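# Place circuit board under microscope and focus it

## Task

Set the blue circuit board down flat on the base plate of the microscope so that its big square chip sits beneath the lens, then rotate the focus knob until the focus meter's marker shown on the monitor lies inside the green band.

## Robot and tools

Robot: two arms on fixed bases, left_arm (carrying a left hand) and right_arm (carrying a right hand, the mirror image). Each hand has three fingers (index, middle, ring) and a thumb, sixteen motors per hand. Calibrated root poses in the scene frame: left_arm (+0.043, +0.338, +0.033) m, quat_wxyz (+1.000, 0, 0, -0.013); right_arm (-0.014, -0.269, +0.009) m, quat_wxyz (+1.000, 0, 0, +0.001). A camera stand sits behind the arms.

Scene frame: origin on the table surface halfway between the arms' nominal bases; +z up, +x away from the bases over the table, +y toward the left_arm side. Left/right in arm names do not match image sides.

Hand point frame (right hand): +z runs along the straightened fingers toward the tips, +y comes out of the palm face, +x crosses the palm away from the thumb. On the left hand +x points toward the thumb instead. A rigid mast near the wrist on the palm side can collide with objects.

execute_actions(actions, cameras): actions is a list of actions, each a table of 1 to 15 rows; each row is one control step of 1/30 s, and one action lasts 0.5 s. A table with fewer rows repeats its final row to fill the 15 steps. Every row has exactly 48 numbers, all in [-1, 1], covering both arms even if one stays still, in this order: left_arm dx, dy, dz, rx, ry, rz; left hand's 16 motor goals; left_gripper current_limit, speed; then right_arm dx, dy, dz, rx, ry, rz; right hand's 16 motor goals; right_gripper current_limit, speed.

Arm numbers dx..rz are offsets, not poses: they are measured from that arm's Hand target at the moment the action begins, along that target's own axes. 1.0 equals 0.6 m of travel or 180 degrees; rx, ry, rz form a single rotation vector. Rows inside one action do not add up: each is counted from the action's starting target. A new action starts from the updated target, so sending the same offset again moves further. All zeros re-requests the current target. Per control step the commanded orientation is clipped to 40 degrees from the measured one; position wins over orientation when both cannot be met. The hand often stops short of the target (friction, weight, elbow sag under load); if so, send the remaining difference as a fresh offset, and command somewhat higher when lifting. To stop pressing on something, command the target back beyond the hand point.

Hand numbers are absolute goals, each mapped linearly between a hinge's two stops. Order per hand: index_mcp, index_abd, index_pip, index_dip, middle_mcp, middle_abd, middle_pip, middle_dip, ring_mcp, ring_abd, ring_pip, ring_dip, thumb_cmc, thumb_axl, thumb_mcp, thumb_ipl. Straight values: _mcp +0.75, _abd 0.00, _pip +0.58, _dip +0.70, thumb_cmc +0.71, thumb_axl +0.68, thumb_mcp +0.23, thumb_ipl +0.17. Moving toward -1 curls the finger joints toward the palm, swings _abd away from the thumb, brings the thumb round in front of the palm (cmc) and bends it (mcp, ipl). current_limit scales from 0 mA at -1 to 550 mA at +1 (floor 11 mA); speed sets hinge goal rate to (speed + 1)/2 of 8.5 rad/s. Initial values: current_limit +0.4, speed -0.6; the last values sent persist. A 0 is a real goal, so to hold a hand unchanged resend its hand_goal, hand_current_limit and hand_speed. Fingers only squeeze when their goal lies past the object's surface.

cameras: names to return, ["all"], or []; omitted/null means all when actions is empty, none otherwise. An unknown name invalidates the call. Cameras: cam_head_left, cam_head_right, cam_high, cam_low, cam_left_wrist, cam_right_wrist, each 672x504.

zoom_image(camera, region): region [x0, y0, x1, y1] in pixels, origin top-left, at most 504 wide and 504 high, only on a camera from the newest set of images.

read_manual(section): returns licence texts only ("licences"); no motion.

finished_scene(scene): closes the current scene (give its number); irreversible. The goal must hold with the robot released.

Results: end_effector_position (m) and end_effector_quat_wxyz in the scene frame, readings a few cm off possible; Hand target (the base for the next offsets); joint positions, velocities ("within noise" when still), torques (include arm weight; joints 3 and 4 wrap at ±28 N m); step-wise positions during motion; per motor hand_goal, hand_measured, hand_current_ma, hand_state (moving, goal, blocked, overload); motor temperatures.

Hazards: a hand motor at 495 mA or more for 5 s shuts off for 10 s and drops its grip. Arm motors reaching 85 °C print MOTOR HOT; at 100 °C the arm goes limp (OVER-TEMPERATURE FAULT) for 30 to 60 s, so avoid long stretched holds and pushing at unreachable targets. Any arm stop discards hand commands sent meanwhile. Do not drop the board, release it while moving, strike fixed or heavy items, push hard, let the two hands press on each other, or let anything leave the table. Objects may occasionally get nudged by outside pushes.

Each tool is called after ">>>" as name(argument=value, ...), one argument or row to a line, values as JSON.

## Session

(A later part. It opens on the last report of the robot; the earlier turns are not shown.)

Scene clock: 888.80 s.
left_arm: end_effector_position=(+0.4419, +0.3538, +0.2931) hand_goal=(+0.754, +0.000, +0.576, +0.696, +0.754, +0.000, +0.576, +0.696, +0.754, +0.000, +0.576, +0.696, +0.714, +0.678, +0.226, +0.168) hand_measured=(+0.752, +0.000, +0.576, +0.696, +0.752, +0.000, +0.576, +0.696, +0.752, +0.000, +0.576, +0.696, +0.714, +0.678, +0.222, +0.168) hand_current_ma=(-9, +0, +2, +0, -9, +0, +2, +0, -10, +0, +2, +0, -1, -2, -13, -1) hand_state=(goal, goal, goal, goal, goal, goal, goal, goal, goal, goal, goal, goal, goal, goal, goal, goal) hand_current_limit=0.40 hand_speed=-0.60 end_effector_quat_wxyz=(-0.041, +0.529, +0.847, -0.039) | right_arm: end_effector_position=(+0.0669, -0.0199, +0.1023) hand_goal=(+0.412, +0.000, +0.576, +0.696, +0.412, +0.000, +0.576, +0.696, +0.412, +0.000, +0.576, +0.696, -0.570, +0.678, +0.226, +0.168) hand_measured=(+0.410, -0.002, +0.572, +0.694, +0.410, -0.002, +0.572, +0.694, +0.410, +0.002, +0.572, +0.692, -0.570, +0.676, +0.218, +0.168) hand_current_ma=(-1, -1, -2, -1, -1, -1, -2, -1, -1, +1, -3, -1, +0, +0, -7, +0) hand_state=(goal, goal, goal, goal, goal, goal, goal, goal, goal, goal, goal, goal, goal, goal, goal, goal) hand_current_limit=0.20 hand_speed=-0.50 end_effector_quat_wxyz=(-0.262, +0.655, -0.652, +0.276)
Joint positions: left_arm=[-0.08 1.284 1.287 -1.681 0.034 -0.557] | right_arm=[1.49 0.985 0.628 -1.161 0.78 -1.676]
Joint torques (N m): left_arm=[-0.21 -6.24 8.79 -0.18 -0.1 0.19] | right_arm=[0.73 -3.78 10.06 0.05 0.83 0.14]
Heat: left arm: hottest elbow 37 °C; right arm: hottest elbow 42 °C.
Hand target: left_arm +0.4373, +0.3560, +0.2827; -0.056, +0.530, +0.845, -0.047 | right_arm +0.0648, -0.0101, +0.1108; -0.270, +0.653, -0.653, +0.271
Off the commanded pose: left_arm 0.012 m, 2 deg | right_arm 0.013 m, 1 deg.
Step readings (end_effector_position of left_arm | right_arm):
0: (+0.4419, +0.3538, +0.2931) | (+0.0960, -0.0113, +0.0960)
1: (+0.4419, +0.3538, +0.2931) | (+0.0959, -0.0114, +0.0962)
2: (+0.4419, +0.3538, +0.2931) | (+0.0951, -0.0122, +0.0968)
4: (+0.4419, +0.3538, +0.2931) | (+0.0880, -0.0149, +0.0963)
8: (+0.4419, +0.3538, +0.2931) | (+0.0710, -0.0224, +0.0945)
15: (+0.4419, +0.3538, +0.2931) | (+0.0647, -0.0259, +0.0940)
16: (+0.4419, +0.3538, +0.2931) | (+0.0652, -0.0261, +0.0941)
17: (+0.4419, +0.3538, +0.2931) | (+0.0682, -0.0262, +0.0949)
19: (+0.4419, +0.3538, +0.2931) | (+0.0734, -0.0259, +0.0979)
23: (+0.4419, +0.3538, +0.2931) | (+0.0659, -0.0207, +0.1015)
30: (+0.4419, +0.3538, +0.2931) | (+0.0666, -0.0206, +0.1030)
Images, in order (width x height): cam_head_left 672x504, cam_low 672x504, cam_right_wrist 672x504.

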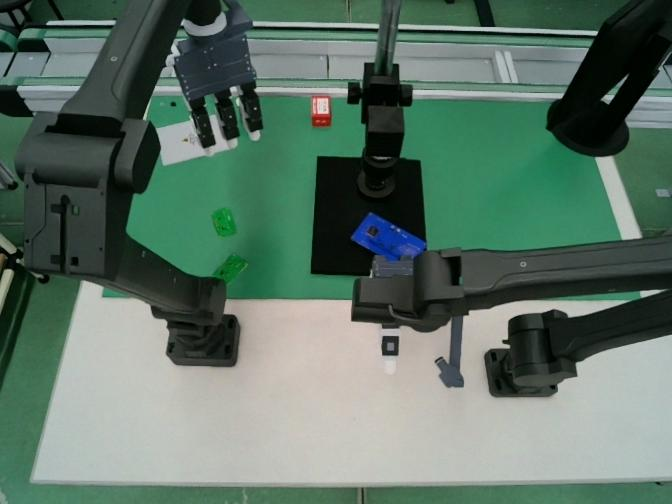

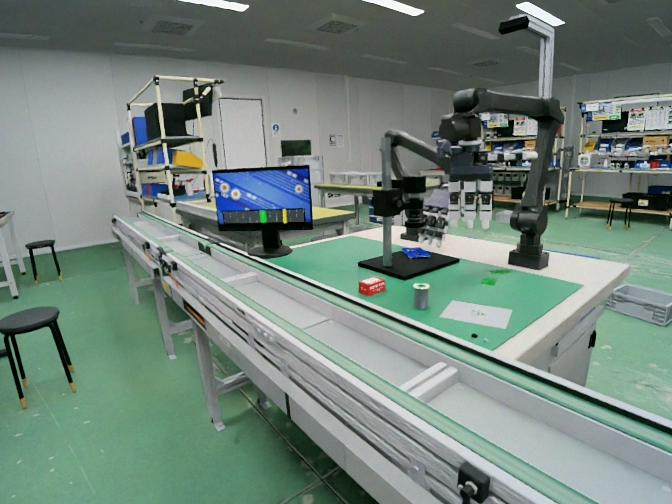

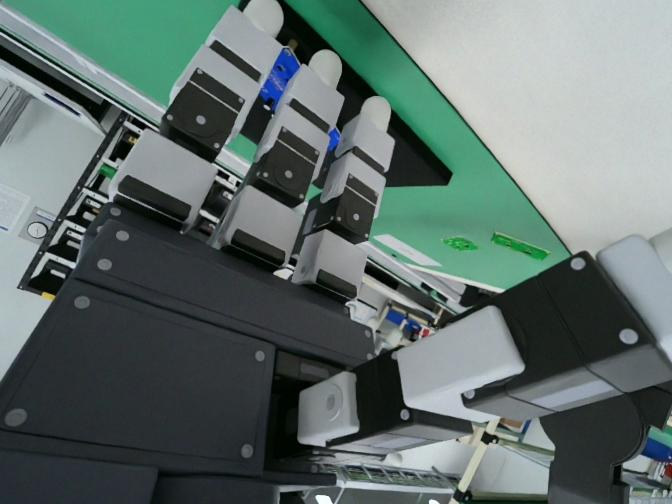

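>>> execute_actions(
  actions=[
    [[0,0,0,0,0,0,0.754,0,0.576,0.696,0.754,0,0.576,0.696,0.754,0,0.576,0.696,0.714,0.678,0.226,0.168,0.4,-0.6,0,0.0130,0.0130,0,0,0,0.411,0,0.576,0.696,0.411,0,0.576,0.696,0.411,0,0.576,0.696,-0.571,0.678,0.226,0.168,0.5,-0.5]],
  ],
  cameras=["cam_head_left","cam_low","cam_right_wrist"],
)

Scene clock: 910.03 s.
left_arm: end_effector_position=(+0.4419, +0.3538, +0.2931) hand_goal=(+0.754, +0.000, +0.576, +0.696, +0.754, +0.000, +0.576, +0.696, +0.754, +0.000, +0.576, +0.696, +0.714, +0.678, +0.226, +0.168) hand_measured=(+0.752, +0.000, +0.576, +0.696, +0.752, +0.000, +0.576, +0.696, +0.752, +0.000, +0.576, +0.696, +0.714, +0.678, +0.222, +0.168) hand_current_ma=(-9, +0, +2, +0, -9, +0, +2, +0, -10, +0, +2, +0, -1, -2, -13, -1) hand_state=(goal, goal, goal, goal, goal, goal, goal, goal, goal, goal, goal, goal, goal, goal, goal, goal) hand_current_limit=0.40 hand_speed=-0.60 end_effector_quat_wxyz=(-0.041, +0.529, +0.847, -0.039) | right_arm: end_effector_position=(+0.0670, -0.0164, +0.0993) hand_goal=(+0.412, +0.000, +0.576, +0.696, +0.412, +0.000, +0.576, +0.696, +0.412, +0.000, +0.576, +0.696, -0.570, +0.678, +0.226, +0.168) hand_measured=(+0.410, -0.002, +0.572, +0.694, +0.410, -0.002, +0.572, +0.694, +0.410, +0.002, +0.572, +0.692, -0.570, +0.676, +0.218, +0.168) hand_current_ma=(-1, -1, -2, -1, -1, -1, -2, -1, -1, +1, -3, -1, +0, +0, -7, +0) hand_state=(goal, goal, goal, goal, goal, goal, goal, goal, goal, goal, goal, goal, goal, goal, goal, goal) hand_current_limit=0.50 hand_speed=-0.50 end_effector_quat_wxyz=(-0.263, +0.655, -0.653, +0.276)
Joint positions: left_arm=[-0.08 1.284 1.287 -1.681 0.034 -0.557] | right_arm=[1.491 0.999 0.628 -1.146 0.78 -1.673]
Joint torques (N m): left_arm=[-0.15 -6.07 8.77 -0.18 -0.09 0.2] | right_arm=[0.79 -3.96 8.36 0.73 0.84 0.19]
Heat: left arm: hottest elbow 37 °C; right arm: hottest elbow 43 °C.
Hand target: left_arm +0.4373, +0.3560, +0.2827; -0.056, +0.530, +0.845, -0.047 | right_arm +0.0648, -0.0101, +0.0999; -0.270, +0.653, -0.654, +0.271
Off the commanded pose: left_arm 0.012 m, 2 deg | right_arm 0.007 m, 1 deg.
Step readings (end_effector_position of left_arm | right_arm):
0: (+0.4419, +0.3538, +0.2931) | (+0.0669, -0.0199, +0.1023)
1: (+0.4419, +0.3538, +0.2931) | (+0.0669, -0.0199, +0.1023)
2: (+0.4419, +0.3538, +0.2931) | (+0.0668, -0.0198, +0.1023)
4: (+0.4419, +0.3538, +0.2931) | (+0.0668, -0.0197, +0.1016)
8: (+0.4419, +0.3538, +0.2931) | (+0.0668, -0.0178, +0.0997)
15: (+0.4419, +0.3538, +0.2931) | (+0.0670, -0.0165, +0.0993)
Images, in order (width x height): cam_head_left 672x504, cam_low 672x504, cam_right_wrist 672x504.

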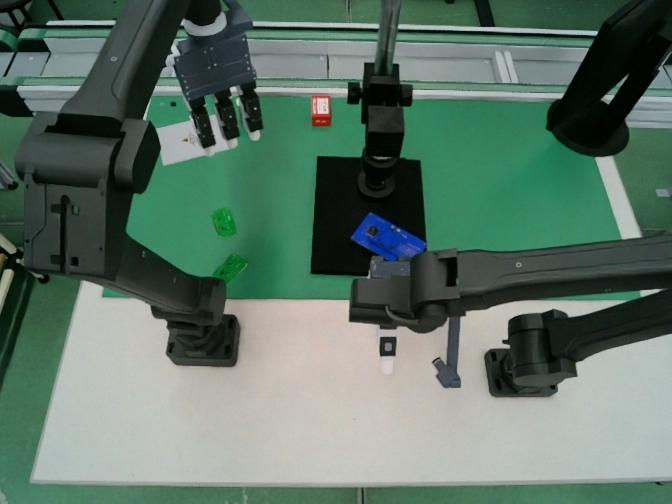

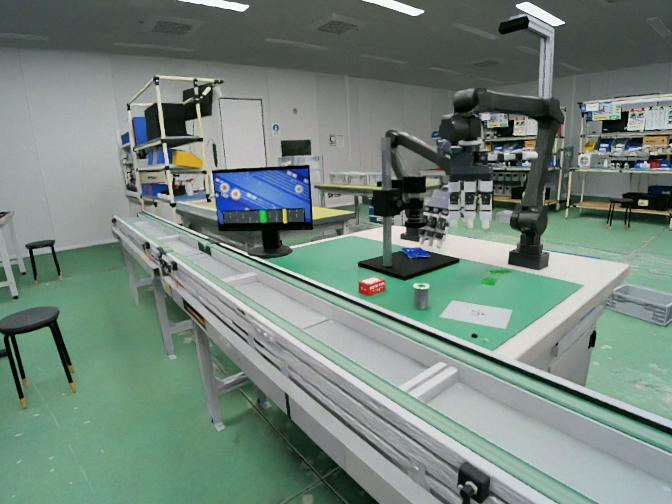

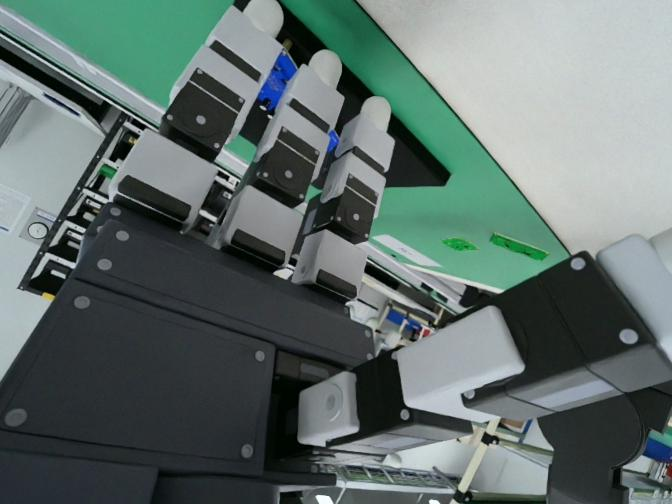

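>>> execute_actions(
  actions=[
    [[0,0,0,0,0,0,0.754,0,0.576,0.696,0.754,0,0.576,0.696,0.754,0,0.576,0.696,0.714,0.678,0.226,0.168,0.4,-0.6,0,0.0094,0.0094,0,0,0,0.411,0,0.576,0.696,0.411,0,0.576,0.696,0.411,0,0.576,0.696,-0.571,0.678,0.226,0.168,0.6,-0.5]],
    [[0,0,0,0,0,0,0.754,0,0.576,0.696,0.754,0,0.576,0.696,0.754,0,0.576,0.696,0.714,0.678,0.226,0.168,0.4,-0.6,0,-0.036,0.036,0,0,0,0.411,0,0.576,0.696,0.411,0,0.576,0.696,0.411,0,0.576,0.696,-0.571,0.678,0.226,0.168,0.6,-0.5]],
  ],
  cameras=["cam_head_left"],
)

>>> zoom_image(
  camera="cam_head_left",
  region=[300, 130, 460, 300],
)

Scene clock: 915.97 s.
left_arm: end_effector_position=(+0.4419, +0.3538, +0.2931) hand_goal=(+0.754, +0.000, +0.576, +0.696, +0.754, +0.000, +0.576, +0.696, +0.754, +0.000, +0.576, +0.696, +0.714, +0.678, +0.226, +0.168) hand_measured=(+0.752, +0.000, +0.576, +0.696, +0.752, +0.000, +0.576, +0.696, +0.752, +0.000, +0.576, +0.696, +0.714, +0.678, +0.222, +0.168) hand_current_ma=(-9, +0, +2, +0, -9, +0, +2, +0, -10, +0, +2, +0, -1, -2, -13, -1) hand_state=(goal, goal, goal, goal, goal, goal, goal, goal, goal, goal, goal, goal, goal, goal, goal, goal) hand_current_limit=0.40 hand_speed=-0.60 end_effector_quat_wxyz=(-0.041, +0.529, +0.847, -0.039) | right_arm: end_effector_position=(+0.0925, -0.0073, +0.0936) hand_goal=(+0.412, +0.000, +0.576, +0.696, +0.412, +0.000, +0.576, +0.696, +0.412, +0.000, +0.576, +0.696, -0.570, +0.678, +0.226, +0.168) hand_measured=(+0.408, -0.002, +0.572, +0.694, +0.408, -0.002, +0.572, +0.694, +0.408, +0.002, +0.572, +0.692, -0.570, +0.676, +0.218, +0.168) hand_current_ma=(-2, -1, -2, -1, -2, -1, -2, -1, -2, +1, -2, -1, +0, +0, -7, +0) hand_state=(goal, goal, goal, goal, goal, goal, goal, goal, goal, goal, goal, goal, goal, goal, goal, goal) hand_current_limit=0.60 hand_speed=-0.50 end_effector_quat_wxyz=(-0.270, +0.654, -0.652, +0.272)
Joint positions: left_arm=[-0.08 1.284 1.287 -1.681 0.034 -0.557] | right_arm=[1.391 1.01 0.614 -1.001 0.772 -1.821]
Joint torques (N m): left_arm=[-0.21 -6.3 8.77 -0.16 -0.09 0.2] | right_arm=[-1.26 -5.36 7.47 0.95 0.61 -0.13]
Heat: left arm: hottest elbow 37 °C; right arm: hottest elbow 42 °C.
Hand target: left_arm +0.4373, +0.3560, +0.2827; -0.056, +0.530, +0.845, -0.047 | right_arm +0.0954, -0.0102, +0.0918; -0.270, +0.653, -0.654, +0.271
Off the commanded pose: left_arm 0.012 m, 2 deg | right_arm 0.004 m, 0 deg.
Step readings (end_effector_position of left_arm | right_arm):
0: (+0.4419, +0.3538, +0.2931) | (+0.0670, -0.0164, +0.0993)
1: (+0.4419, +0.3538, +0.2931) | (+0.0670, -0.0163, +0.0994)
2: (+0.4419, +0.3538, +0.2931) | (+0.0671, -0.0158, +0.0993)
4: (+0.4419, +0.3538, +0.2931) | (+0.0672, -0.0139, +0.0991)
8: (+0.4419, +0.3538, +0.2931) | (+0.0674, -0.0112, +0.0980)
15: (+0.4419, +0.3538, +0.2931) | (+0.0675, -0.0101, +0.0976)
16: (+0.4419, +0.3538, +0.2931) | (+0.0675, -0.0098, +0.0976)
17: (+0.4419, +0.3538, +0.2931) | (+0.0682, -0.0089, +0.0972)
19: (+0.4419, +0.3538, +0.2931) | (+0.0729, -0.0064, +0.0961)
23: (+0.4419, +0.3538, +0.2931) | (+0.0881, -0.0062, +0.0956)
30: (+0.4419, +0.3538, +0.2931) | (+0.0925, -0.0065, +0.0941)
Images, in order (width x height): cam_head_left 672x504.

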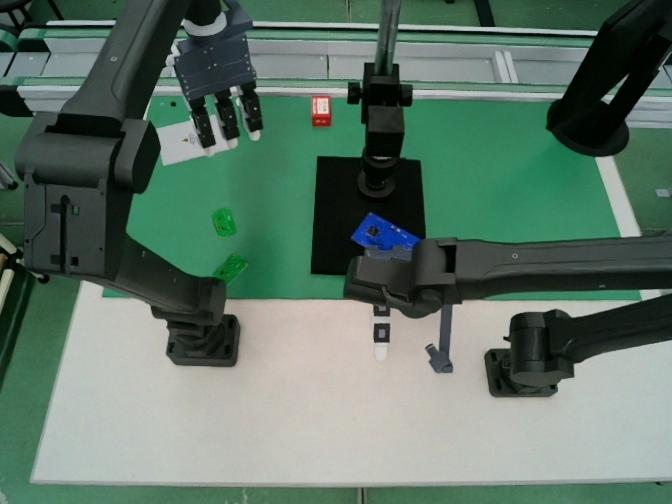

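Scaled by 2.965.

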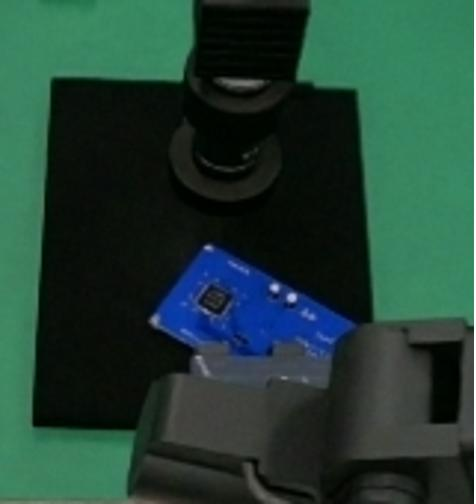

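>>> execute_actions(
  actions=[
    [[0,0,0,0,0,0,0.754,0,0.576,0.696,0.754,0,0.576,0.696,0.754,0,0.576,0.696,0.714,0.678,0.226,0.168,0.4,-0.6,0,-0.0325,0.0396,0,0,0,0.411,0,0.576,0.696,0.411,0,0.576,0.696,0.411,0,0.576,0.696,-0.571,0.678,0.226,0.168,0.6,-0.5]],
  ],
  cameras=["cam_head_left","cam_right_wrist"],
)

>>> zoom_image(
  camera="cam_head_left",
  region=[300, 130, 460, 300],
)

Scene clock: 920.63 s.
left_arm: end_effector_position=(+0.4419, +0.3538, +0.2931) hand_goal=(+0.754, +0.000, +0.576, +0.696, +0.754, +0.000, +0.576, +0.696, +0.754, +0.000, +0.576, +0.696, +0.714, +0.678, +0.226, +0.168) hand_measured=(+0.752, +0.000, +0.576, +0.696, +0.752, +0.000, +0.576, +0.696, +0.752, +0.000, +0.576, +0.696, +0.714, +0.678, +0.222, +0.168) hand_current_ma=(-9, +0, +2, +0, -9, +0, +2, +0, -10, +0, +2, +0, -1, -2, -13, -1) hand_state=(goal, goal, goal, goal, goal, goal, goal, goal, goal, goal, goal, goal, goal, goal, goal, goal) hand_current_limit=0.40 hand_speed=-0.60 end_effector_quat_wxyz=(-0.041, +0.529, +0.847, -0.039) | right_arm: end_effector_position=(+0.1229, -0.0079, +0.0917) hand_goal=(+0.412, +0.000, +0.576, +0.696, +0.412, +0.000, +0.576, +0.696, +0.412, +0.000, +0.576, +0.696, -0.570, +0.678, +0.226, +0.168) hand_measured=(+0.408, -0.002, +0.572, +0.694, +0.408, -0.002, +0.572, +0.694, +0.404, -0.002, +0.570, +0.692, -0.570, +0.676, +0.218, +0.168) hand_current_ma=(-2, -1, -2, -1, -2, -1, -2, -1, -6, +0, -3, -1, +0, +0, -7, +0) hand_state=(goal, goal, goal, goal, goal, goal, goal, goal, goal, goal, goal, goal, goal, goal, goal, goal) hand_current_limit=0.60 hand_speed=-0.50 end_effector_quat_wxyz=(-0.270, +0.654, -0.652, +0.271)
Joint positions: left_arm=[-0.08 1.284 1.287 -1.681 0.034 -0.557] | right_arm=[1.27 1.01 0.603 -0.878 0.743 -1.984]
Joint torques (N m): left_arm=[-0.09 -6.18 8.73 -0.17 -0.1 0.2] | right_arm=[-1.32 -4.89 7.58 1.22 0.57 -0.05]
Heat: left arm: hottest elbow 37 °C; right arm: hottest elbow 42 °C.
Hand target: left_arm +0.4373, +0.3560, +0.2827; -0.056, +0.530, +0.845, -0.047 | right_arm +0.1259, -0.0103, +0.0888; -0.270, +0.653, -0.654, +0.271
Off the commanded pose: left_arm 0.012 m, 2 deg | right_arm 0.005 m, 0 deg.
Step readings (end_effector_position of left_arm | right_arm):
0: (+0.4419, +0.3538, +0.2931) | (+0.0925, -0.0074, +0.0936)
1: (+0.4419, +0.3538, +0.2931) | (+0.0926, -0.0073, +0.0936)
2: (+0.4419, +0.3538, +0.2931) | (+0.0938, -0.0067, +0.0933)
4: (+0.4419, +0.3538, +0.2931) | (+0.1011, -0.0054, +0.0931)
8: (+0.4419, +0.3538, +0.2931) | (+0.1197, -0.0070, +0.0935)
15: (+0.4419, +0.3538, +0.2931) | (+0.1229, -0.0070, +0.0923)
Images, in order (width x height): cam_head_left 672x504, cam_right_wrist 672x504.

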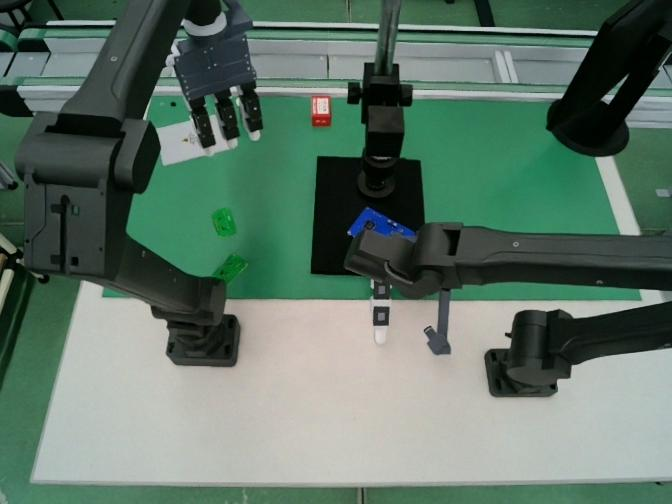

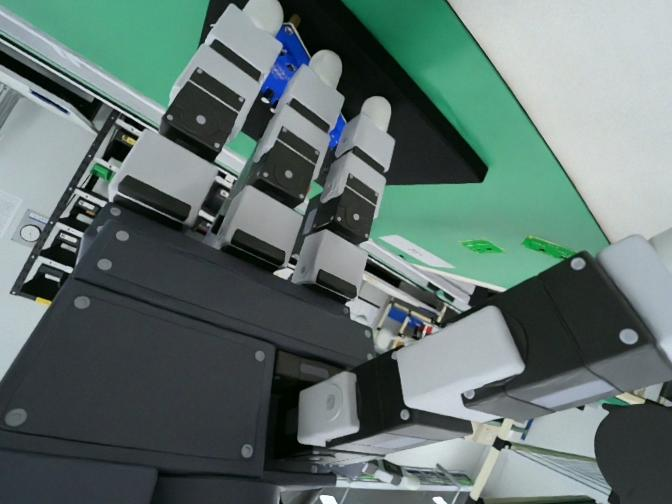

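Scaled by 2.965.

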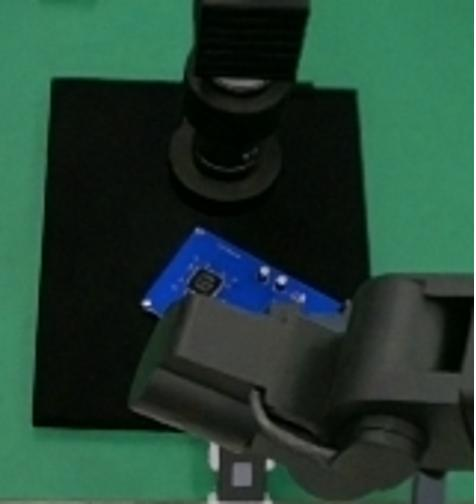

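>>> execute_actions(
  actions=[
    [[0,0,0,0,0,0,0.754,0,0.576,0.696,0.754,0,0.576,0.696,0.754,0,0.576,0.696,0.714,0.678,0.226,0.168,0.4,-0.6,0,-0.035,0.035,0,0,0,0.411,0,0.576,0.696,0.411,0,0.576,0.696,0.411,0,0.576,0.696,-0.571,0.678,0.226,0.168,0.6,-0.5]],
  ],
  cameras=["cam_head_left","cam_right_wrist"],
)

>>> zoom_image(
  camera="cam_head_left",
  region=[300, 130, 460, 300],
)

Scene clock: 924.67 s.
left_arm: end_effector_position=(+0.4419, +0.3538, +0.2931) hand_goal=(+0.754, +0.000, +0.576, +0.696, +0.754, +0.000, +0.576, +0.696, +0.754, +0.000, +0.576, +0.696, +0.714, +0.678, +0.226, +0.168) hand_measured=(+0.752, +0.000, +0.576, +0.696, +0.752, +0.000, +0.576, +0.696, +0.752, +0.000, +0.576, +0.696, +0.714, +0.678, +0.222, +0.168) hand_current_ma=(-9, +0, +2, +0, -9, +0, +2, +0, -10, +0, +2, +0, -1, -2, -13, -1) hand_state=(goal, goal, goal, goal, goal, goal, goal, goal, goal, goal, goal, goal, goal, goal, goal, goal) hand_current_limit=0.40 hand_speed=-0.60 end_effector_quat_wxyz=(-0.041, +0.529, +0.847, -0.039) | right_arm: end_effector_position=(+0.1512, -0.0110, +0.0904) hand_goal=(+0.412, +0.000, +0.576, +0.696, +0.412, +0.000, +0.576, +0.696, +0.412, +0.000, +0.576, +0.696, -0.570, +0.678, +0.226, +0.168) hand_measured=(+0.408, -0.004, +0.574, +0.694, +0.406, +0.000, +0.572, +0.694, +0.404, -0.002, +0.572, +0.692, -0.570, +0.676, +0.218, +0.168) hand_current_ma=(-3, -1, -1, -1, -4, +0, -2, -1, -6, -1, -3, -1, +0, +0, -7, +0) hand_state=(goal, goal, goal, goal, goal, goal, goal, goal, goal, goal, goal, goal, goal, goal, goal, goal) hand_current_limit=0.60 hand_speed=-0.50 end_effector_quat_wxyz=(-0.269, +0.646, -0.659, +0.277)
Joint positions: left_arm=[-0.08 1.284 1.287 -1.681 0.034 -0.557] | right_arm=[1.17 1.026 0.603 -0.794 0.725 -2.085]
Joint torques (N m): left_arm=[-0.15 -6.24 8.76 -0.18 -0.09 0.19] | right_arm=[-1.26 -4.48 8.44 1.33 0.47 -0.06]
Heat: left arm: hottest elbow 37 °C; right arm: hottest elbow 42 °C.
Hand target: left_arm +0.4373, +0.3560, +0.2827; -0.056, +0.530, +0.845, -0.047 | right_arm +0.1556, -0.0103, +0.0888; -0.270, +0.653, -0.653, +0.271
Off the commanded pose: left_arm 0.012 m, 2 deg | right_arm 0.005 m, 1 deg.
joint sent to its limit (right arm) — joint 6 (wrist roll), lower limit. The joint targets still meet the commanded pose.
Step readings (end_effector_position of left_arm | right_arm):
0: (+0.4419, +0.3538, +0.2931) | (+0.1229, -0.0079, +0.0917)
1: (+0.4419, +0.3538, +0.2931) | (+0.1231, -0.0079, +0.0917)
2: (+0.4419, +0.3538, +0.2931) | (+0.1240, -0.0074, +0.0918)
4: (+0.4419, +0.3538, +0.2931) | (+0.1310, -0.0065, +0.0925)
8: (+0.4419, +0.3538, +0.2931) | (+0.1480, -0.0097, +0.0929)
15: (+0.4419, +0.3538, +0.2931) | (+0.1512, -0.0107, +0.0904)
Images, in order (width x height): cam_head_left 672x504, cam_right_wrist 672x504.

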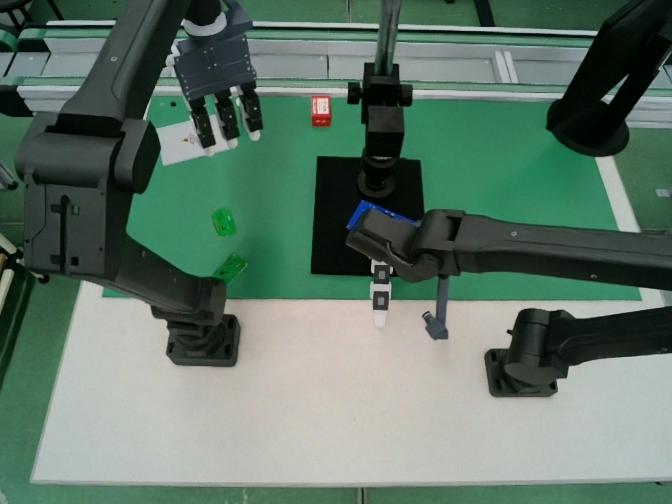

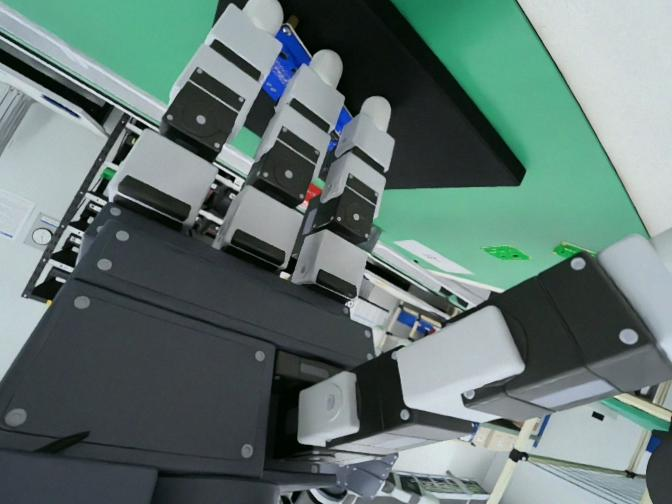

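Scaled by 2.965.

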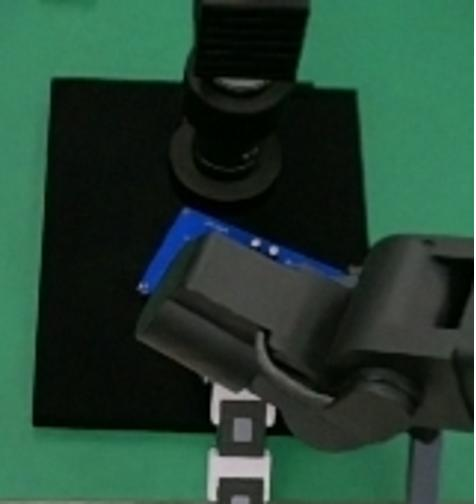

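>>> execute_actions(
  actions=[
    [[0,0,0,0,0,0,0.754,0,0.576,0.696,0.754,0,0.576,0.696,0.754,0,0.576,0.696,0.714,0.678,0.226,0.168,0.4,-0.6,0,-0.0177,-0.0648,0,0,0,0.411,0,0.576,0.696,0.411,0,0.576,0.696,0.411,0,0.576,0.696,-0.571,0.678,0.226,0.168,0.6,-0.5]],
    [[0,0,0,0,0,0,0.754,0,0.576,0.696,0.754,0,0.576,0.696,0.754,0,0.576,0.696,0.714,0.678,0.226,0.168,0.4,-0.6,-0.1088,-0.0441,0.0441,0,0.0962,0.0962,0.411,0,0.576,0.696,0.411,0,0.576,0.696,0.411,0,0.576,0.696,-0.571,0.678,0.226,0.168,0.6,-0.5]],
  ],
  cameras=["cam_head_left","cam_right_wrist"],
)

>>> zoom_image(
  camera="cam_head_left",
  region=[300, 130, 460, 300],
)

Scene clock: 957.43 s.
left_arm: end_effector_position=(+0.4419, +0.3538, +0.2931) hand_goal=(+0.754, +0.000, +0.576, +0.696, +0.754, +0.000, +0.576, +0.696, +0.754, +0.000, +0.576, +0.696, +0.714, +0.678, +0.226, +0.168) hand_measured=(+0.752, +0.000, +0.576, +0.696, +0.752, +0.000, +0.576, +0.696, +0.752, +0.000, +0.576, +0.696, +0.714, +0.678, +0.222, +0.168) hand_current_ma=(-9, +0, +2, +0, -9, +0, +2, +0, -10, +0, +2, +0, -1, -2, -13, -1) hand_state=(goal, goal, goal, goal, goal, goal, goal, goal, goal, goal, goal, goal, goal, goal, goal, goal) hand_current_limit=0.40 hand_speed=-0.60 end_effector_quat_wxyz=(-0.041, +0.529, +0.847, -0.039) | right_arm: end_effector_position=(+0.1672, +0.0288, +0.1033) hand_goal=(+0.412, +0.000, +0.576, +0.696, +0.412, +0.000, +0.576, +0.696, +0.412, +0.000, +0.576, +0.696, -0.570, +0.678, +0.226, +0.168) hand_measured=(+0.408, +0.002, +0.578, +0.696, +0.406, +0.000, +0.572, +0.694, +0.404, -0.002, +0.572, +0.692, -0.570, +0.676, +0.218, +0.168) hand_current_ma=(-1, +1, +0, +0, -4, +0, -2, -1, -6, -1, -3, -1, +0, +0, -7, +0) hand_state=(goal, goal, goal, goal, goal, goal, goal, goal, goal, goal, goal, goal, goal, goal, goal, goal) hand_current_limit=0.60 hand_speed=-0.50 end_effector_quat_wxyz=(+0.188, -0.513, +0.770, -0.331)
Joint positions: left_arm=[-0.08 1.284 1.287 -1.681 0.034 -0.557] | right_arm=[1.203 1.321 0.881 -1.231 0.776 -1.499]
Joint torques (N m): left_arm=[-0.09 -6.12 8.76 -0.2 -0.08 0.2] | right_arm=[0.73 -7.71 12.33 -0.18 0.82 0.12]
Heat: left arm: hottest elbow 38 °C; right arm: hottest elbow 42 °C.
Hand target: left_arm +0.4373, +0.3560, +0.2827; -0.056, +0.530, +0.845, -0.047 | right_arm +0.1732, +0.0550, +0.1238; +0.207, -0.499, +0.777, -0.323
Off the commanded pose: left_arm 0.012 m, 2 deg | right_arm 0.034 m, 3 deg.
Step readings (end_effector_position of left_arm | right_arm):
0: (+0.4419, +0.3538, +0.2931) | (+0.1512, -0.0111, +0.0904)
1: (+0.4419, +0.3538, +0.2931) | (+0.1512, -0.0111, +0.0904)
2: (+0.4419, +0.3538, +0.2931) | (+0.1508, -0.0120, +0.0903)
4: (+0.4419, +0.3538, +0.2931) | (+0.1473, -0.0176, +0.0906)
8: (+0.4419, +0.3538, +0.2931) | (+0.1375, -0.0279, +0.0949)
15: (+0.4419, +0.3538, +0.2931) | (+0.1316, -0.0329, +0.0966)
16: (+0.4419, +0.3538, +0.2931) | (+0.1316, -0.0329, +0.0968)
17: (+0.4419, +0.3538, +0.2931) | (+0.1323, -0.0320, +0.0973)
19: (+0.4419, +0.3538, +0.2931) | (+0.1369, -0.0243, +0.0991)
23: (+0.4419, +0.3538, +0.2931) | (+0.1521, +0.0085, +0.1022)
30: (+0.4419, +0.3538, +0.2931) | (+0.1640, +0.0270, +0.1021)
Images, in order (width x height): cam_head_left 672x504, cam_right_wrist 672x504.

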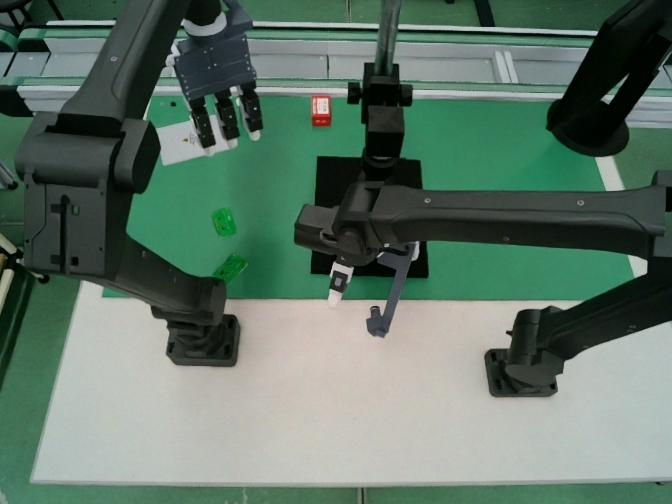

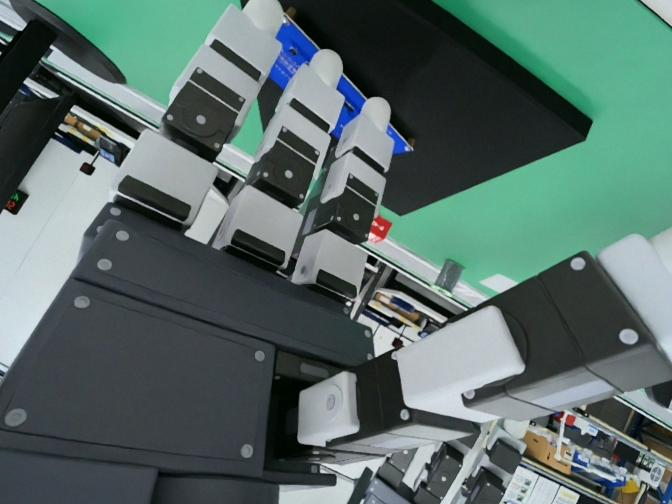

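Scaled by 2.965.

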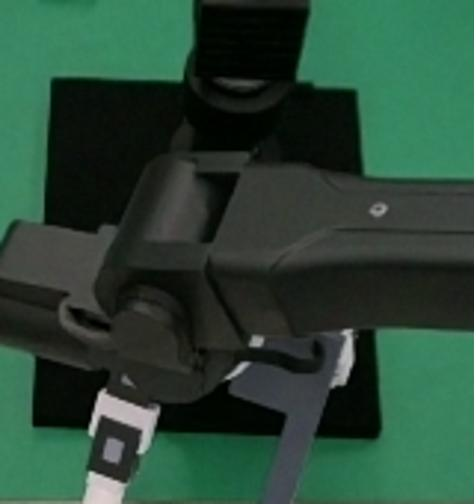

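>>> execute_actions(
  actions=[
    [[0,0,0,0,0,0,0.754,0,0.576,0.696,0.754,0,0.576,0.696,0.754,0,0.576,0.696,0.714,0.678,0.226,0.168,0.4,-0.6,-0.0227,0.0168,0.0021,0,0,0,0.411,0,0.576,0.696,0.411,0,0.576,0.696,0.411,0,0.576,0.696,-0.571,0.678,0.226,0.168,0.6,-0.5]],
  ],
  cameras=["cam_head_left","cam_right_wrist"],
)

>>> zoom_image(
  camera="cam_right_wrist",
  region=[200, 0, 480, 210],
)

Scene clock: 972.47 s.
left_arm: end_effector_position=(+0.4419, +0.3538, +0.2931) hand_goal=(+0.754, +0.000, +0.576, +0.696, +0.754, +0.000, +0.576, +0.696, +0.754, +0.000, +0.576, +0.696, +0.714, +0.678, +0.226, +0.168) hand_measured=(+0.752, +0.000, +0.576, +0.696, +0.752, +0.000, +0.576, +0.696, +0.752, +0.000, +0.576, +0.696, +0.714, +0.678, +0.222, +0.168) hand_current_ma=(-9, +0, +2, +0, -9, +0, +2, +0, -10, +0, +2, +0, -1, -2, -13, -1) hand_state=(goal, goal, goal, goal, goal, goal, goal, goal, goal, goal, goal, goal, goal, goal, goal, goal) hand_current_limit=0.40 hand_speed=-0.60 end_effector_quat_wxyz=(-0.041, +0.529, +0.847, -0.039) | right_arm: end_effector_position=(+0.1669, +0.0433, +0.0952) hand_goal=(+0.412, +0.000, +0.576, +0.696, +0.412, +0.000, +0.576, +0.696, +0.412, +0.000, +0.576, +0.696, -0.570, +0.678, +0.226, +0.168) hand_measured=(+0.408, +0.002, +0.578, +0.696, +0.406, +0.000, +0.572, +0.694, +0.404, -0.002, +0.572, +0.692, -0.570, +0.676, +0.218, +0.168) hand_current_ma=(-2, +1, +0, +0, -4, +0, -2, -1, -6, +0, -2, -1, +0, +0, -7, +0) hand_state=(goal, goal, goal, goal, goal, goal, goal, goal, goal, goal, goal, goal, goal, goal, goal, goal) hand_current_limit=0.60 hand_speed=-0.50 end_effector_quat_wxyz=(+0.183, -0.508, +0.771, -0.337)
Joint positions: left_arm=[-0.08 1.284 1.287 -1.681 0.034 -0.557] | right_arm=[1.222 1.384 0.915 -1.245 0.777 -1.452]
Joint torques (N m): left_arm=[-0.03 -6.12 8.79 -0.16 -0.08 0.19] | right_arm=[0.67 -8.47 12.21 -0.31 0.82 0.14]
Heat: left arm: hottest elbow 38 °C; right arm: hottest elbow 44 °C.
Hand target: left_arm +0.4373, +0.3560, +0.2827; -0.056, +0.530, +0.845, -0.047 | right_arm +0.1731, +0.0700, +0.1158; +0.207, -0.499, +0.777, -0.323
Off the commanded pose: left_arm 0.012 m, 2 deg | right_arm 0.034 m, 3 deg.
Step readings (end_effector_position of left_arm | right_arm):
0: (+0.4419, +0.3538, +0.2931) | (+0.1672, +0.0288, +0.1033)
1: (+0.4419, +0.3538, +0.2931) | (+0.1672, +0.0288, +0.1032)
2: (+0.4419, +0.3538, +0.2931) | (+0.1671, +0.0294, +0.1032)
4: (+0.4419, +0.3538, +0.2931) | (+0.1673, +0.0322, +0.1023)
8: (+0.4419, +0.3538, +0.2931) | (+0.1671, +0.0406, +0.0975)
15: (+0.4419, +0.3538, +0.2931) | (+0.1668, +0.0433, +0.0951)
Images, in order (width x height): cam_head_left 672x504, cam_right_wrist 672x504.

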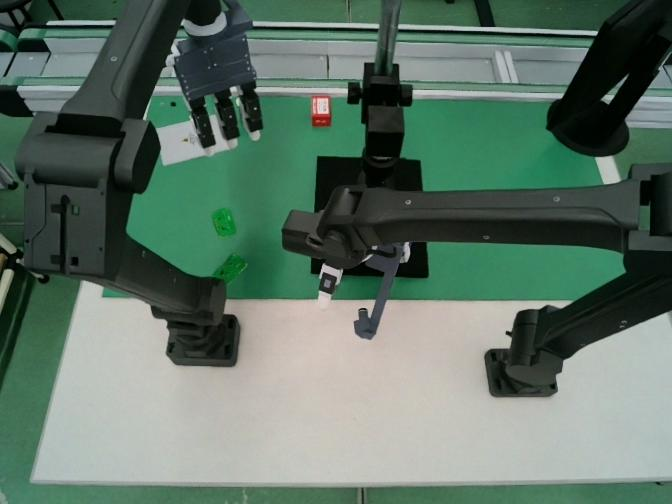

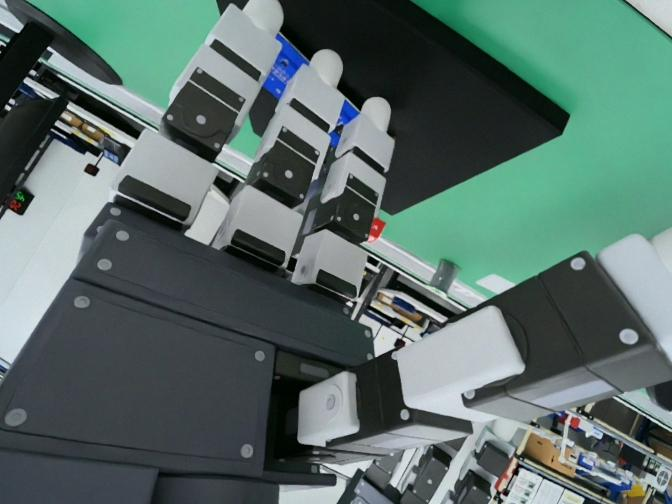

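Scaled by 1.800.

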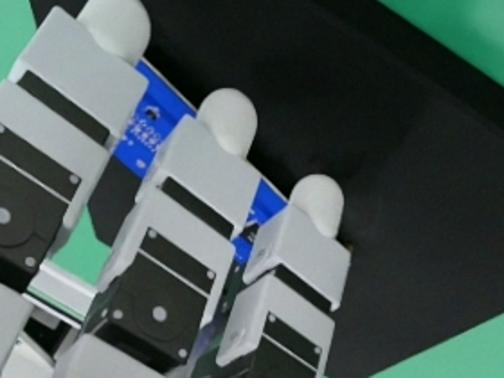

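>>> execute_actions(
  actions=[
    [[0,0,0,0,0,0,0.754,0,0.576,0.696,0.754,0,0.576,0.696,0.754,0,0.576,0.696,0.714,0.678,0.226,0.168,0.4,-0.6,0,-0.0318,0.0388,0,0,0,0.411,0,0.576,0.696,0.411,0,0.576,0.696,0.411,0,0.576,0.696,-0.571,0.678,0.226,0.168,0.6,-0.5]],
  ],
  cameras=["cam_head_left","cam_right_wrist"],
)

>>> zoom_image(
  camera="cam_right_wrist",
  region=[200, 0, 480, 210],
)

>>> zoom_image(
  camera="cam_head_left",
  region=[300, 130, 460, 300],
)

Scene clock: 982.20 s.
left_arm: end_effector_position=(+0.4419, +0.3538, +0.2931) hand_goal=(+0.754, +0.000, +0.576, +0.696, +0.754, +0.000, +0.576, +0.696, +0.754, +0.000, +0.576, +0.696, +0.714, +0.678, +0.226, +0.168) hand_measured=(+0.752, +0.000, +0.576, +0.696, +0.752, +0.000, +0.576, +0.696, +0.752, +0.000, +0.576, +0.696, +0.714, +0.678, +0.222, +0.168) hand_current_ma=(-9, +0, +2, +0, -9, +0, +2, +0, -10, +0, +2, +0, -1, -2, -13, -1) hand_state=(goal, goal, goal, goal, goal, goal, goal, goal, goal, goal, goal, goal, goal, goal, goal, goal) hand_current_limit=0.40 hand_speed=-0.60 end_effector_quat_wxyz=(-0.041, +0.529, +0.847, -0.039) | right_arm: end_effector_position=(+0.1892, +0.0415, +0.0950) hand_goal=(+0.412, +0.000, +0.576, +0.696, +0.412, +0.000, +0.576, +0.696, +0.412, +0.000, +0.576, +0.696, -0.570, +0.678, +0.226, +0.168) hand_measured=(+0.406, +0.002, +0.576, +0.696, +0.406, +0.000, +0.572, +0.694, +0.404, -0.002, +0.572, +0.692, -0.570, +0.676, +0.218, +0.168) hand_current_ma=(-4, +1, +0, +0, -4, +0, -2, -1, -6, +0, -2, -1, +0, +0, -7, +0) hand_state=(goal, goal, goal, goal, goal, goal, goal, goal, goal, goal, goal, goal, goal, goal, goal, goal) hand_current_limit=0.60 hand_speed=-0.50 end_effector_quat_wxyz=(+0.188, -0.508, +0.770, -0.337)
Joint positions: left_arm=[-0.08 1.284 1.287 -1.681 0.034 -0.557] | right_arm=[1.164 1.384 0.915 -1.177 0.789 -1.539]
Joint torques (N m): left_arm=[-0.15 -6.18 8.77 -0.18 -0.08 0.19] | right_arm=[-1.32 -9.7 10.65 0.49 0.64 -0.07]
Heat: left arm: hottest elbow 38 °C; right arm: hottest elbow 44 °C.
Hand target: left_arm +0.4373, +0.3560, +0.2827; -0.056, +0.530, +0.845, -0.047 | right_arm +0.2003, +0.0576, +0.1128; +0.207, -0.499, +0.777, -0.323
Off the commanded pose: left_arm 0.012 m, 2 deg | right_arm 0.026 m, 3 deg.
Step readings (end_effector_position of left_arm | right_arm):
0: (+0.4419, +0.3538, +0.2931) | (+0.1669, +0.0433, +0.0952)
1: (+0.4419, +0.3538, +0.2931) | (+0.1670, +0.0433, +0.0952)
2: (+0.4419, +0.3538, +0.2931) | (+0.1674, +0.0435, +0.0953)
4: (+0.4419, +0.3538, +0.2931) | (+0.1713, +0.0446, +0.0954)
8: (+0.4419, +0.3538, +0.2931) | (+0.1843, +0.0427, +0.0953)
15: (+0.4419, +0.3538, +0.2931) | (+0.1895, +0.0416, +0.0951)
Images, in order (width x height): cam_head_left 672x504, cam_right_wrist 672x504.

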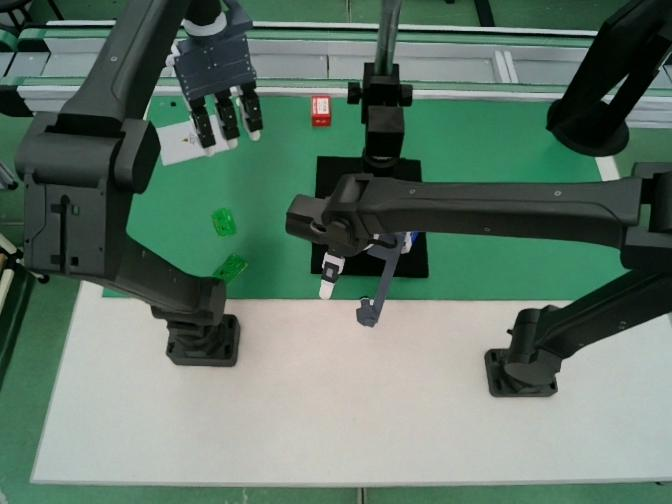

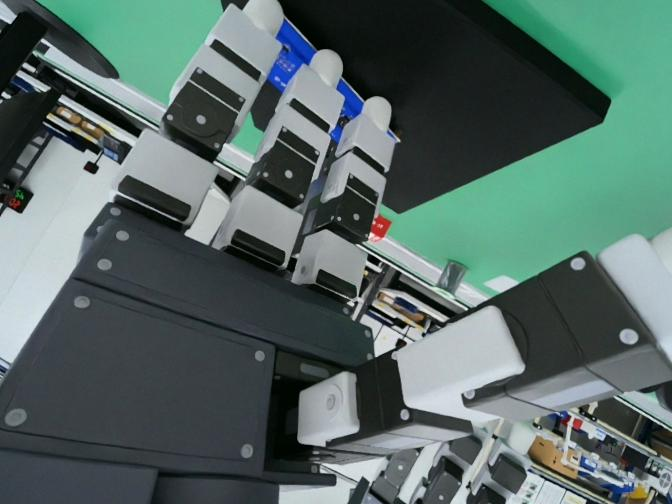

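Scaled by 1.800.

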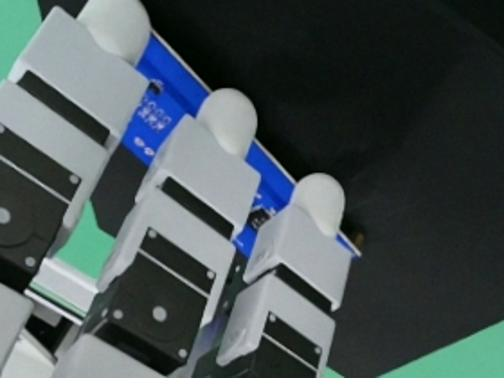

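Scaled by 2.965.

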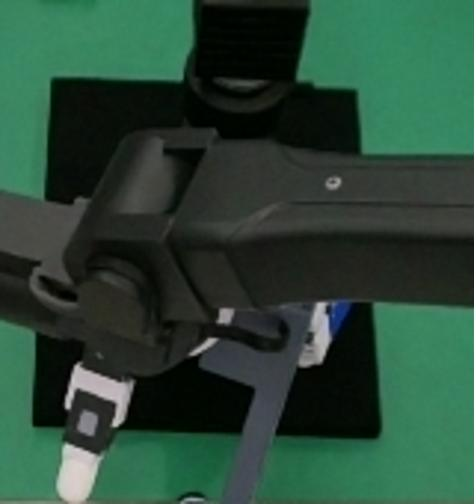

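>>> execute_actions(
  actions=[
    [[0,0,0,0,0,0,0.754,0,0.576,0.696,0.754,0,0.576,0.696,0.754,0,0.576,0.696,0.714,0.678,0.226,0.168,0.4,-0.6,0,-0.0318,0.0388,0,0,0,0.411,0,0.576,0.696,0.411,0,0.576,0.696,0.411,0,0.576,0.696,-0.571,0.678,0.226,0.168,0.6,-0.5]],
  ],
  cameras=["cam_head_left","cam_right_wrist","cam_low"],
)

>>> zoom_image(
  camera="cam_right_wrist",
  region=[200, 0, 480, 210],
)

>>> zoom_image(
  camera="cam_low",
  region=[190, 130, 480, 350],
)

Scene clock: 989.10 s.
left_arm: end_effector_position=(+0.4419, +0.3538, +0.2931) hand_goal=(+0.754, +0.000, +0.576, +0.696, +0.754, +0.000, +0.576, +0.696, +0.754, +0.000, +0.576, +0.696, +0.714, +0.678, +0.226, +0.168) hand_measured=(+0.752, +0.000, +0.576, +0.696, +0.752, +0.000, +0.576, +0.696, +0.752, +0.000, +0.576, +0.696, +0.714, +0.678, +0.222, +0.168) hand_current_ma=(-9, +0, +2, +0, -9, +0, +2, +0, -10, +0, +2, +0, -1, -2, -13, -1) hand_state=(goal, goal, goal, goal, goal, goal, goal, goal, goal, goal, goal, goal, goal, goal, goal, goal) hand_current_limit=0.40 hand_speed=-0.60 end_effector_quat_wxyz=(-0.041, +0.529, +0.847, -0.039) | right_arm: end_effector_position=(+0.1970, +0.0420, +0.0968) hand_goal=(+0.412, +0.000, +0.576, +0.696, +0.412, +0.000, +0.576, +0.696, +0.412, +0.000, +0.576, +0.696, -0.570, +0.678, +0.226, +0.168) hand_measured=(+0.386, +0.002, +0.576, +0.696, +0.402, -0.002, +0.572, +0.694, +0.400, -0.012, +0.572, +0.694, -0.570, +0.676, +0.218, +0.168) hand_current_ma=(-34, +1, +0, +0, -8, -1, -2, -1, -10, -8, -2, -1, +0, +0, -7, +0) hand_state=(blocked, goal, goal, goal, goal, goal, goal, goal, goal, goal, goal, goal, goal, goal, goal, goal) hand_current_limit=0.60 hand_speed=-0.50 end_effector_quat_wxyz=(+0.183, -0.532, +0.761, -0.322)
Joint positions: left_arm=[-0.08 1.284 1.287 -1.681 0.034 -0.557] | right_arm=[1.125 1.371 0.915 -1.114 0.759 -1.663]
Joint torques (N m): left_arm=[-0.15 -6.07 8.83 -0.17 -0.11 0.19] | right_arm=[-4.66 -9.64 9.39 1.42 1.69 0.04]
Heat: left arm: hottest elbow 38 °C; right arm: hottest elbow 43 °C.
Hand target: left_arm +0.4373, +0.3560, +0.2827; -0.056, +0.530, +0.845, -0.047 | right_arm +0.2275, +0.0451, +0.1099; +0.207, -0.500, +0.777, -0.323
Off the commanded pose: left_arm 0.012 m, 2 deg | right_arm 0.033 m, 5 deg.
Step readings (end_effector_position of left_arm | right_arm):
0: (+0.4419, +0.3538, +0.2931) | (+0.1892, +0.0415, +0.0950)
1: (+0.4419, +0.3538, +0.2931) | (+0.1893, +0.0415, +0.0950)
2: (+0.4419, +0.3538, +0.2931) | (+0.1906, +0.0419, +0.0950)
4: (+0.4419, +0.3538, +0.2931) | (+0.1956, +0.0424, +0.0948)
8: (+0.4419, +0.3538, +0.2931) | (+0.1968, +0.0426, +0.0965)
15: (+0.4419, +0.3538, +0.2931) | (+0.1972, +0.0421, +0.0968)
Images, in order (width x height): cam_head_left 672x504, cam_low 672x504, cam_right_wrist 672x504.

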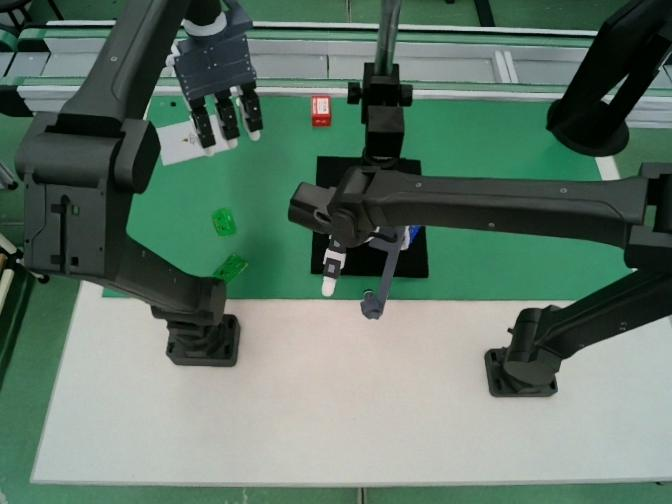

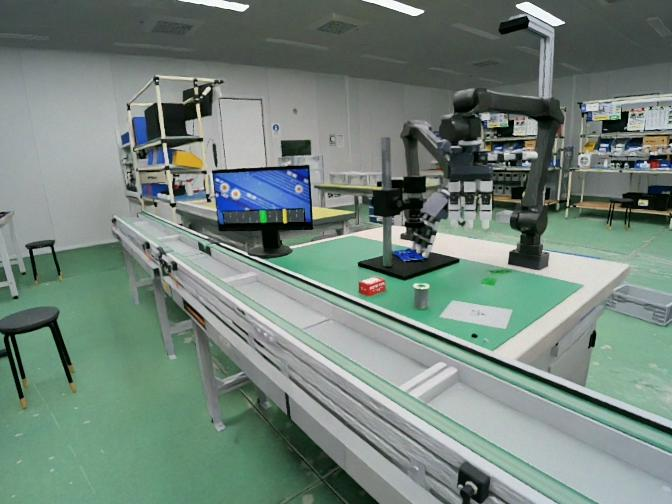

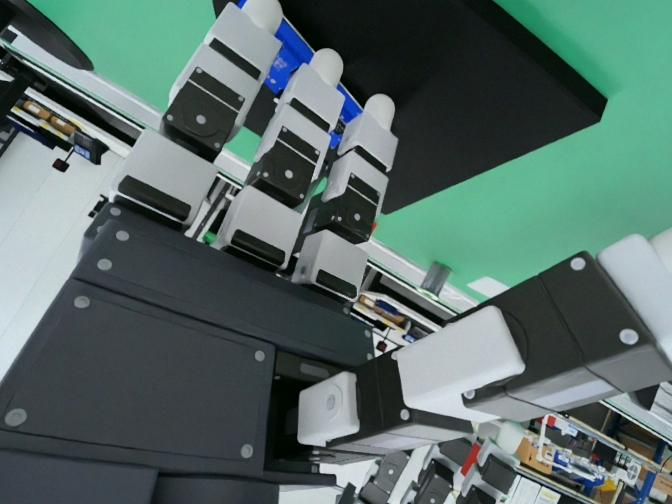

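Scaled by 1.800.

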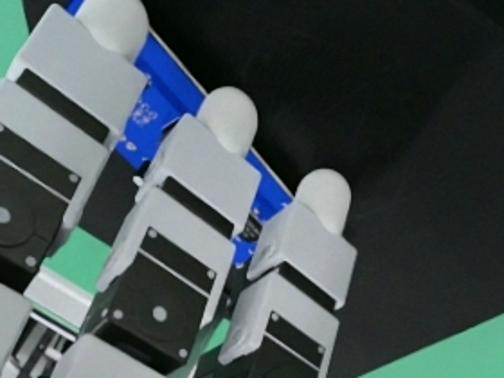

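Scaled by 1.738.

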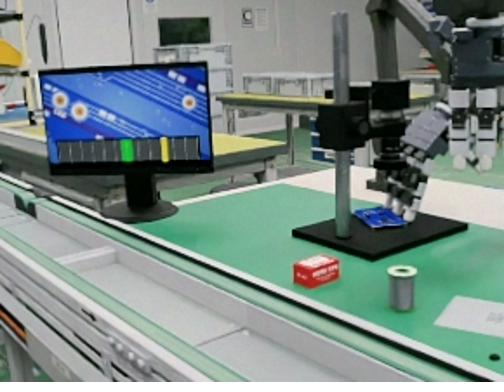

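>>> zoom_image(
  camera="cam_low",
  region=[370, 180, 470, 280],
)

>>> zoom_image(
  camera="cam_head_left",
  region=[270, 80, 450, 280],
)

Scaled by 5.040.

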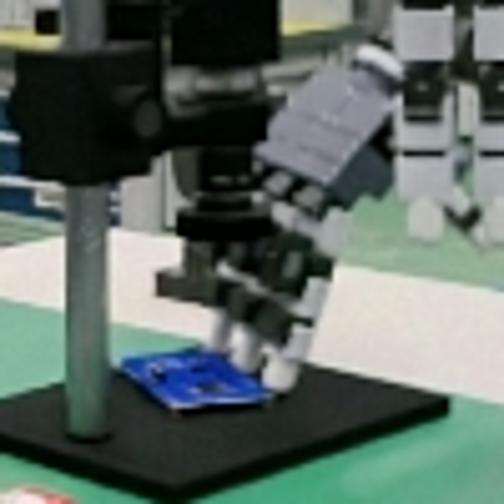

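Scaled by 2.520.

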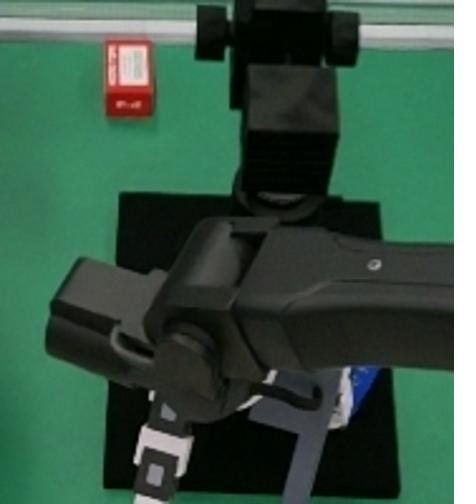

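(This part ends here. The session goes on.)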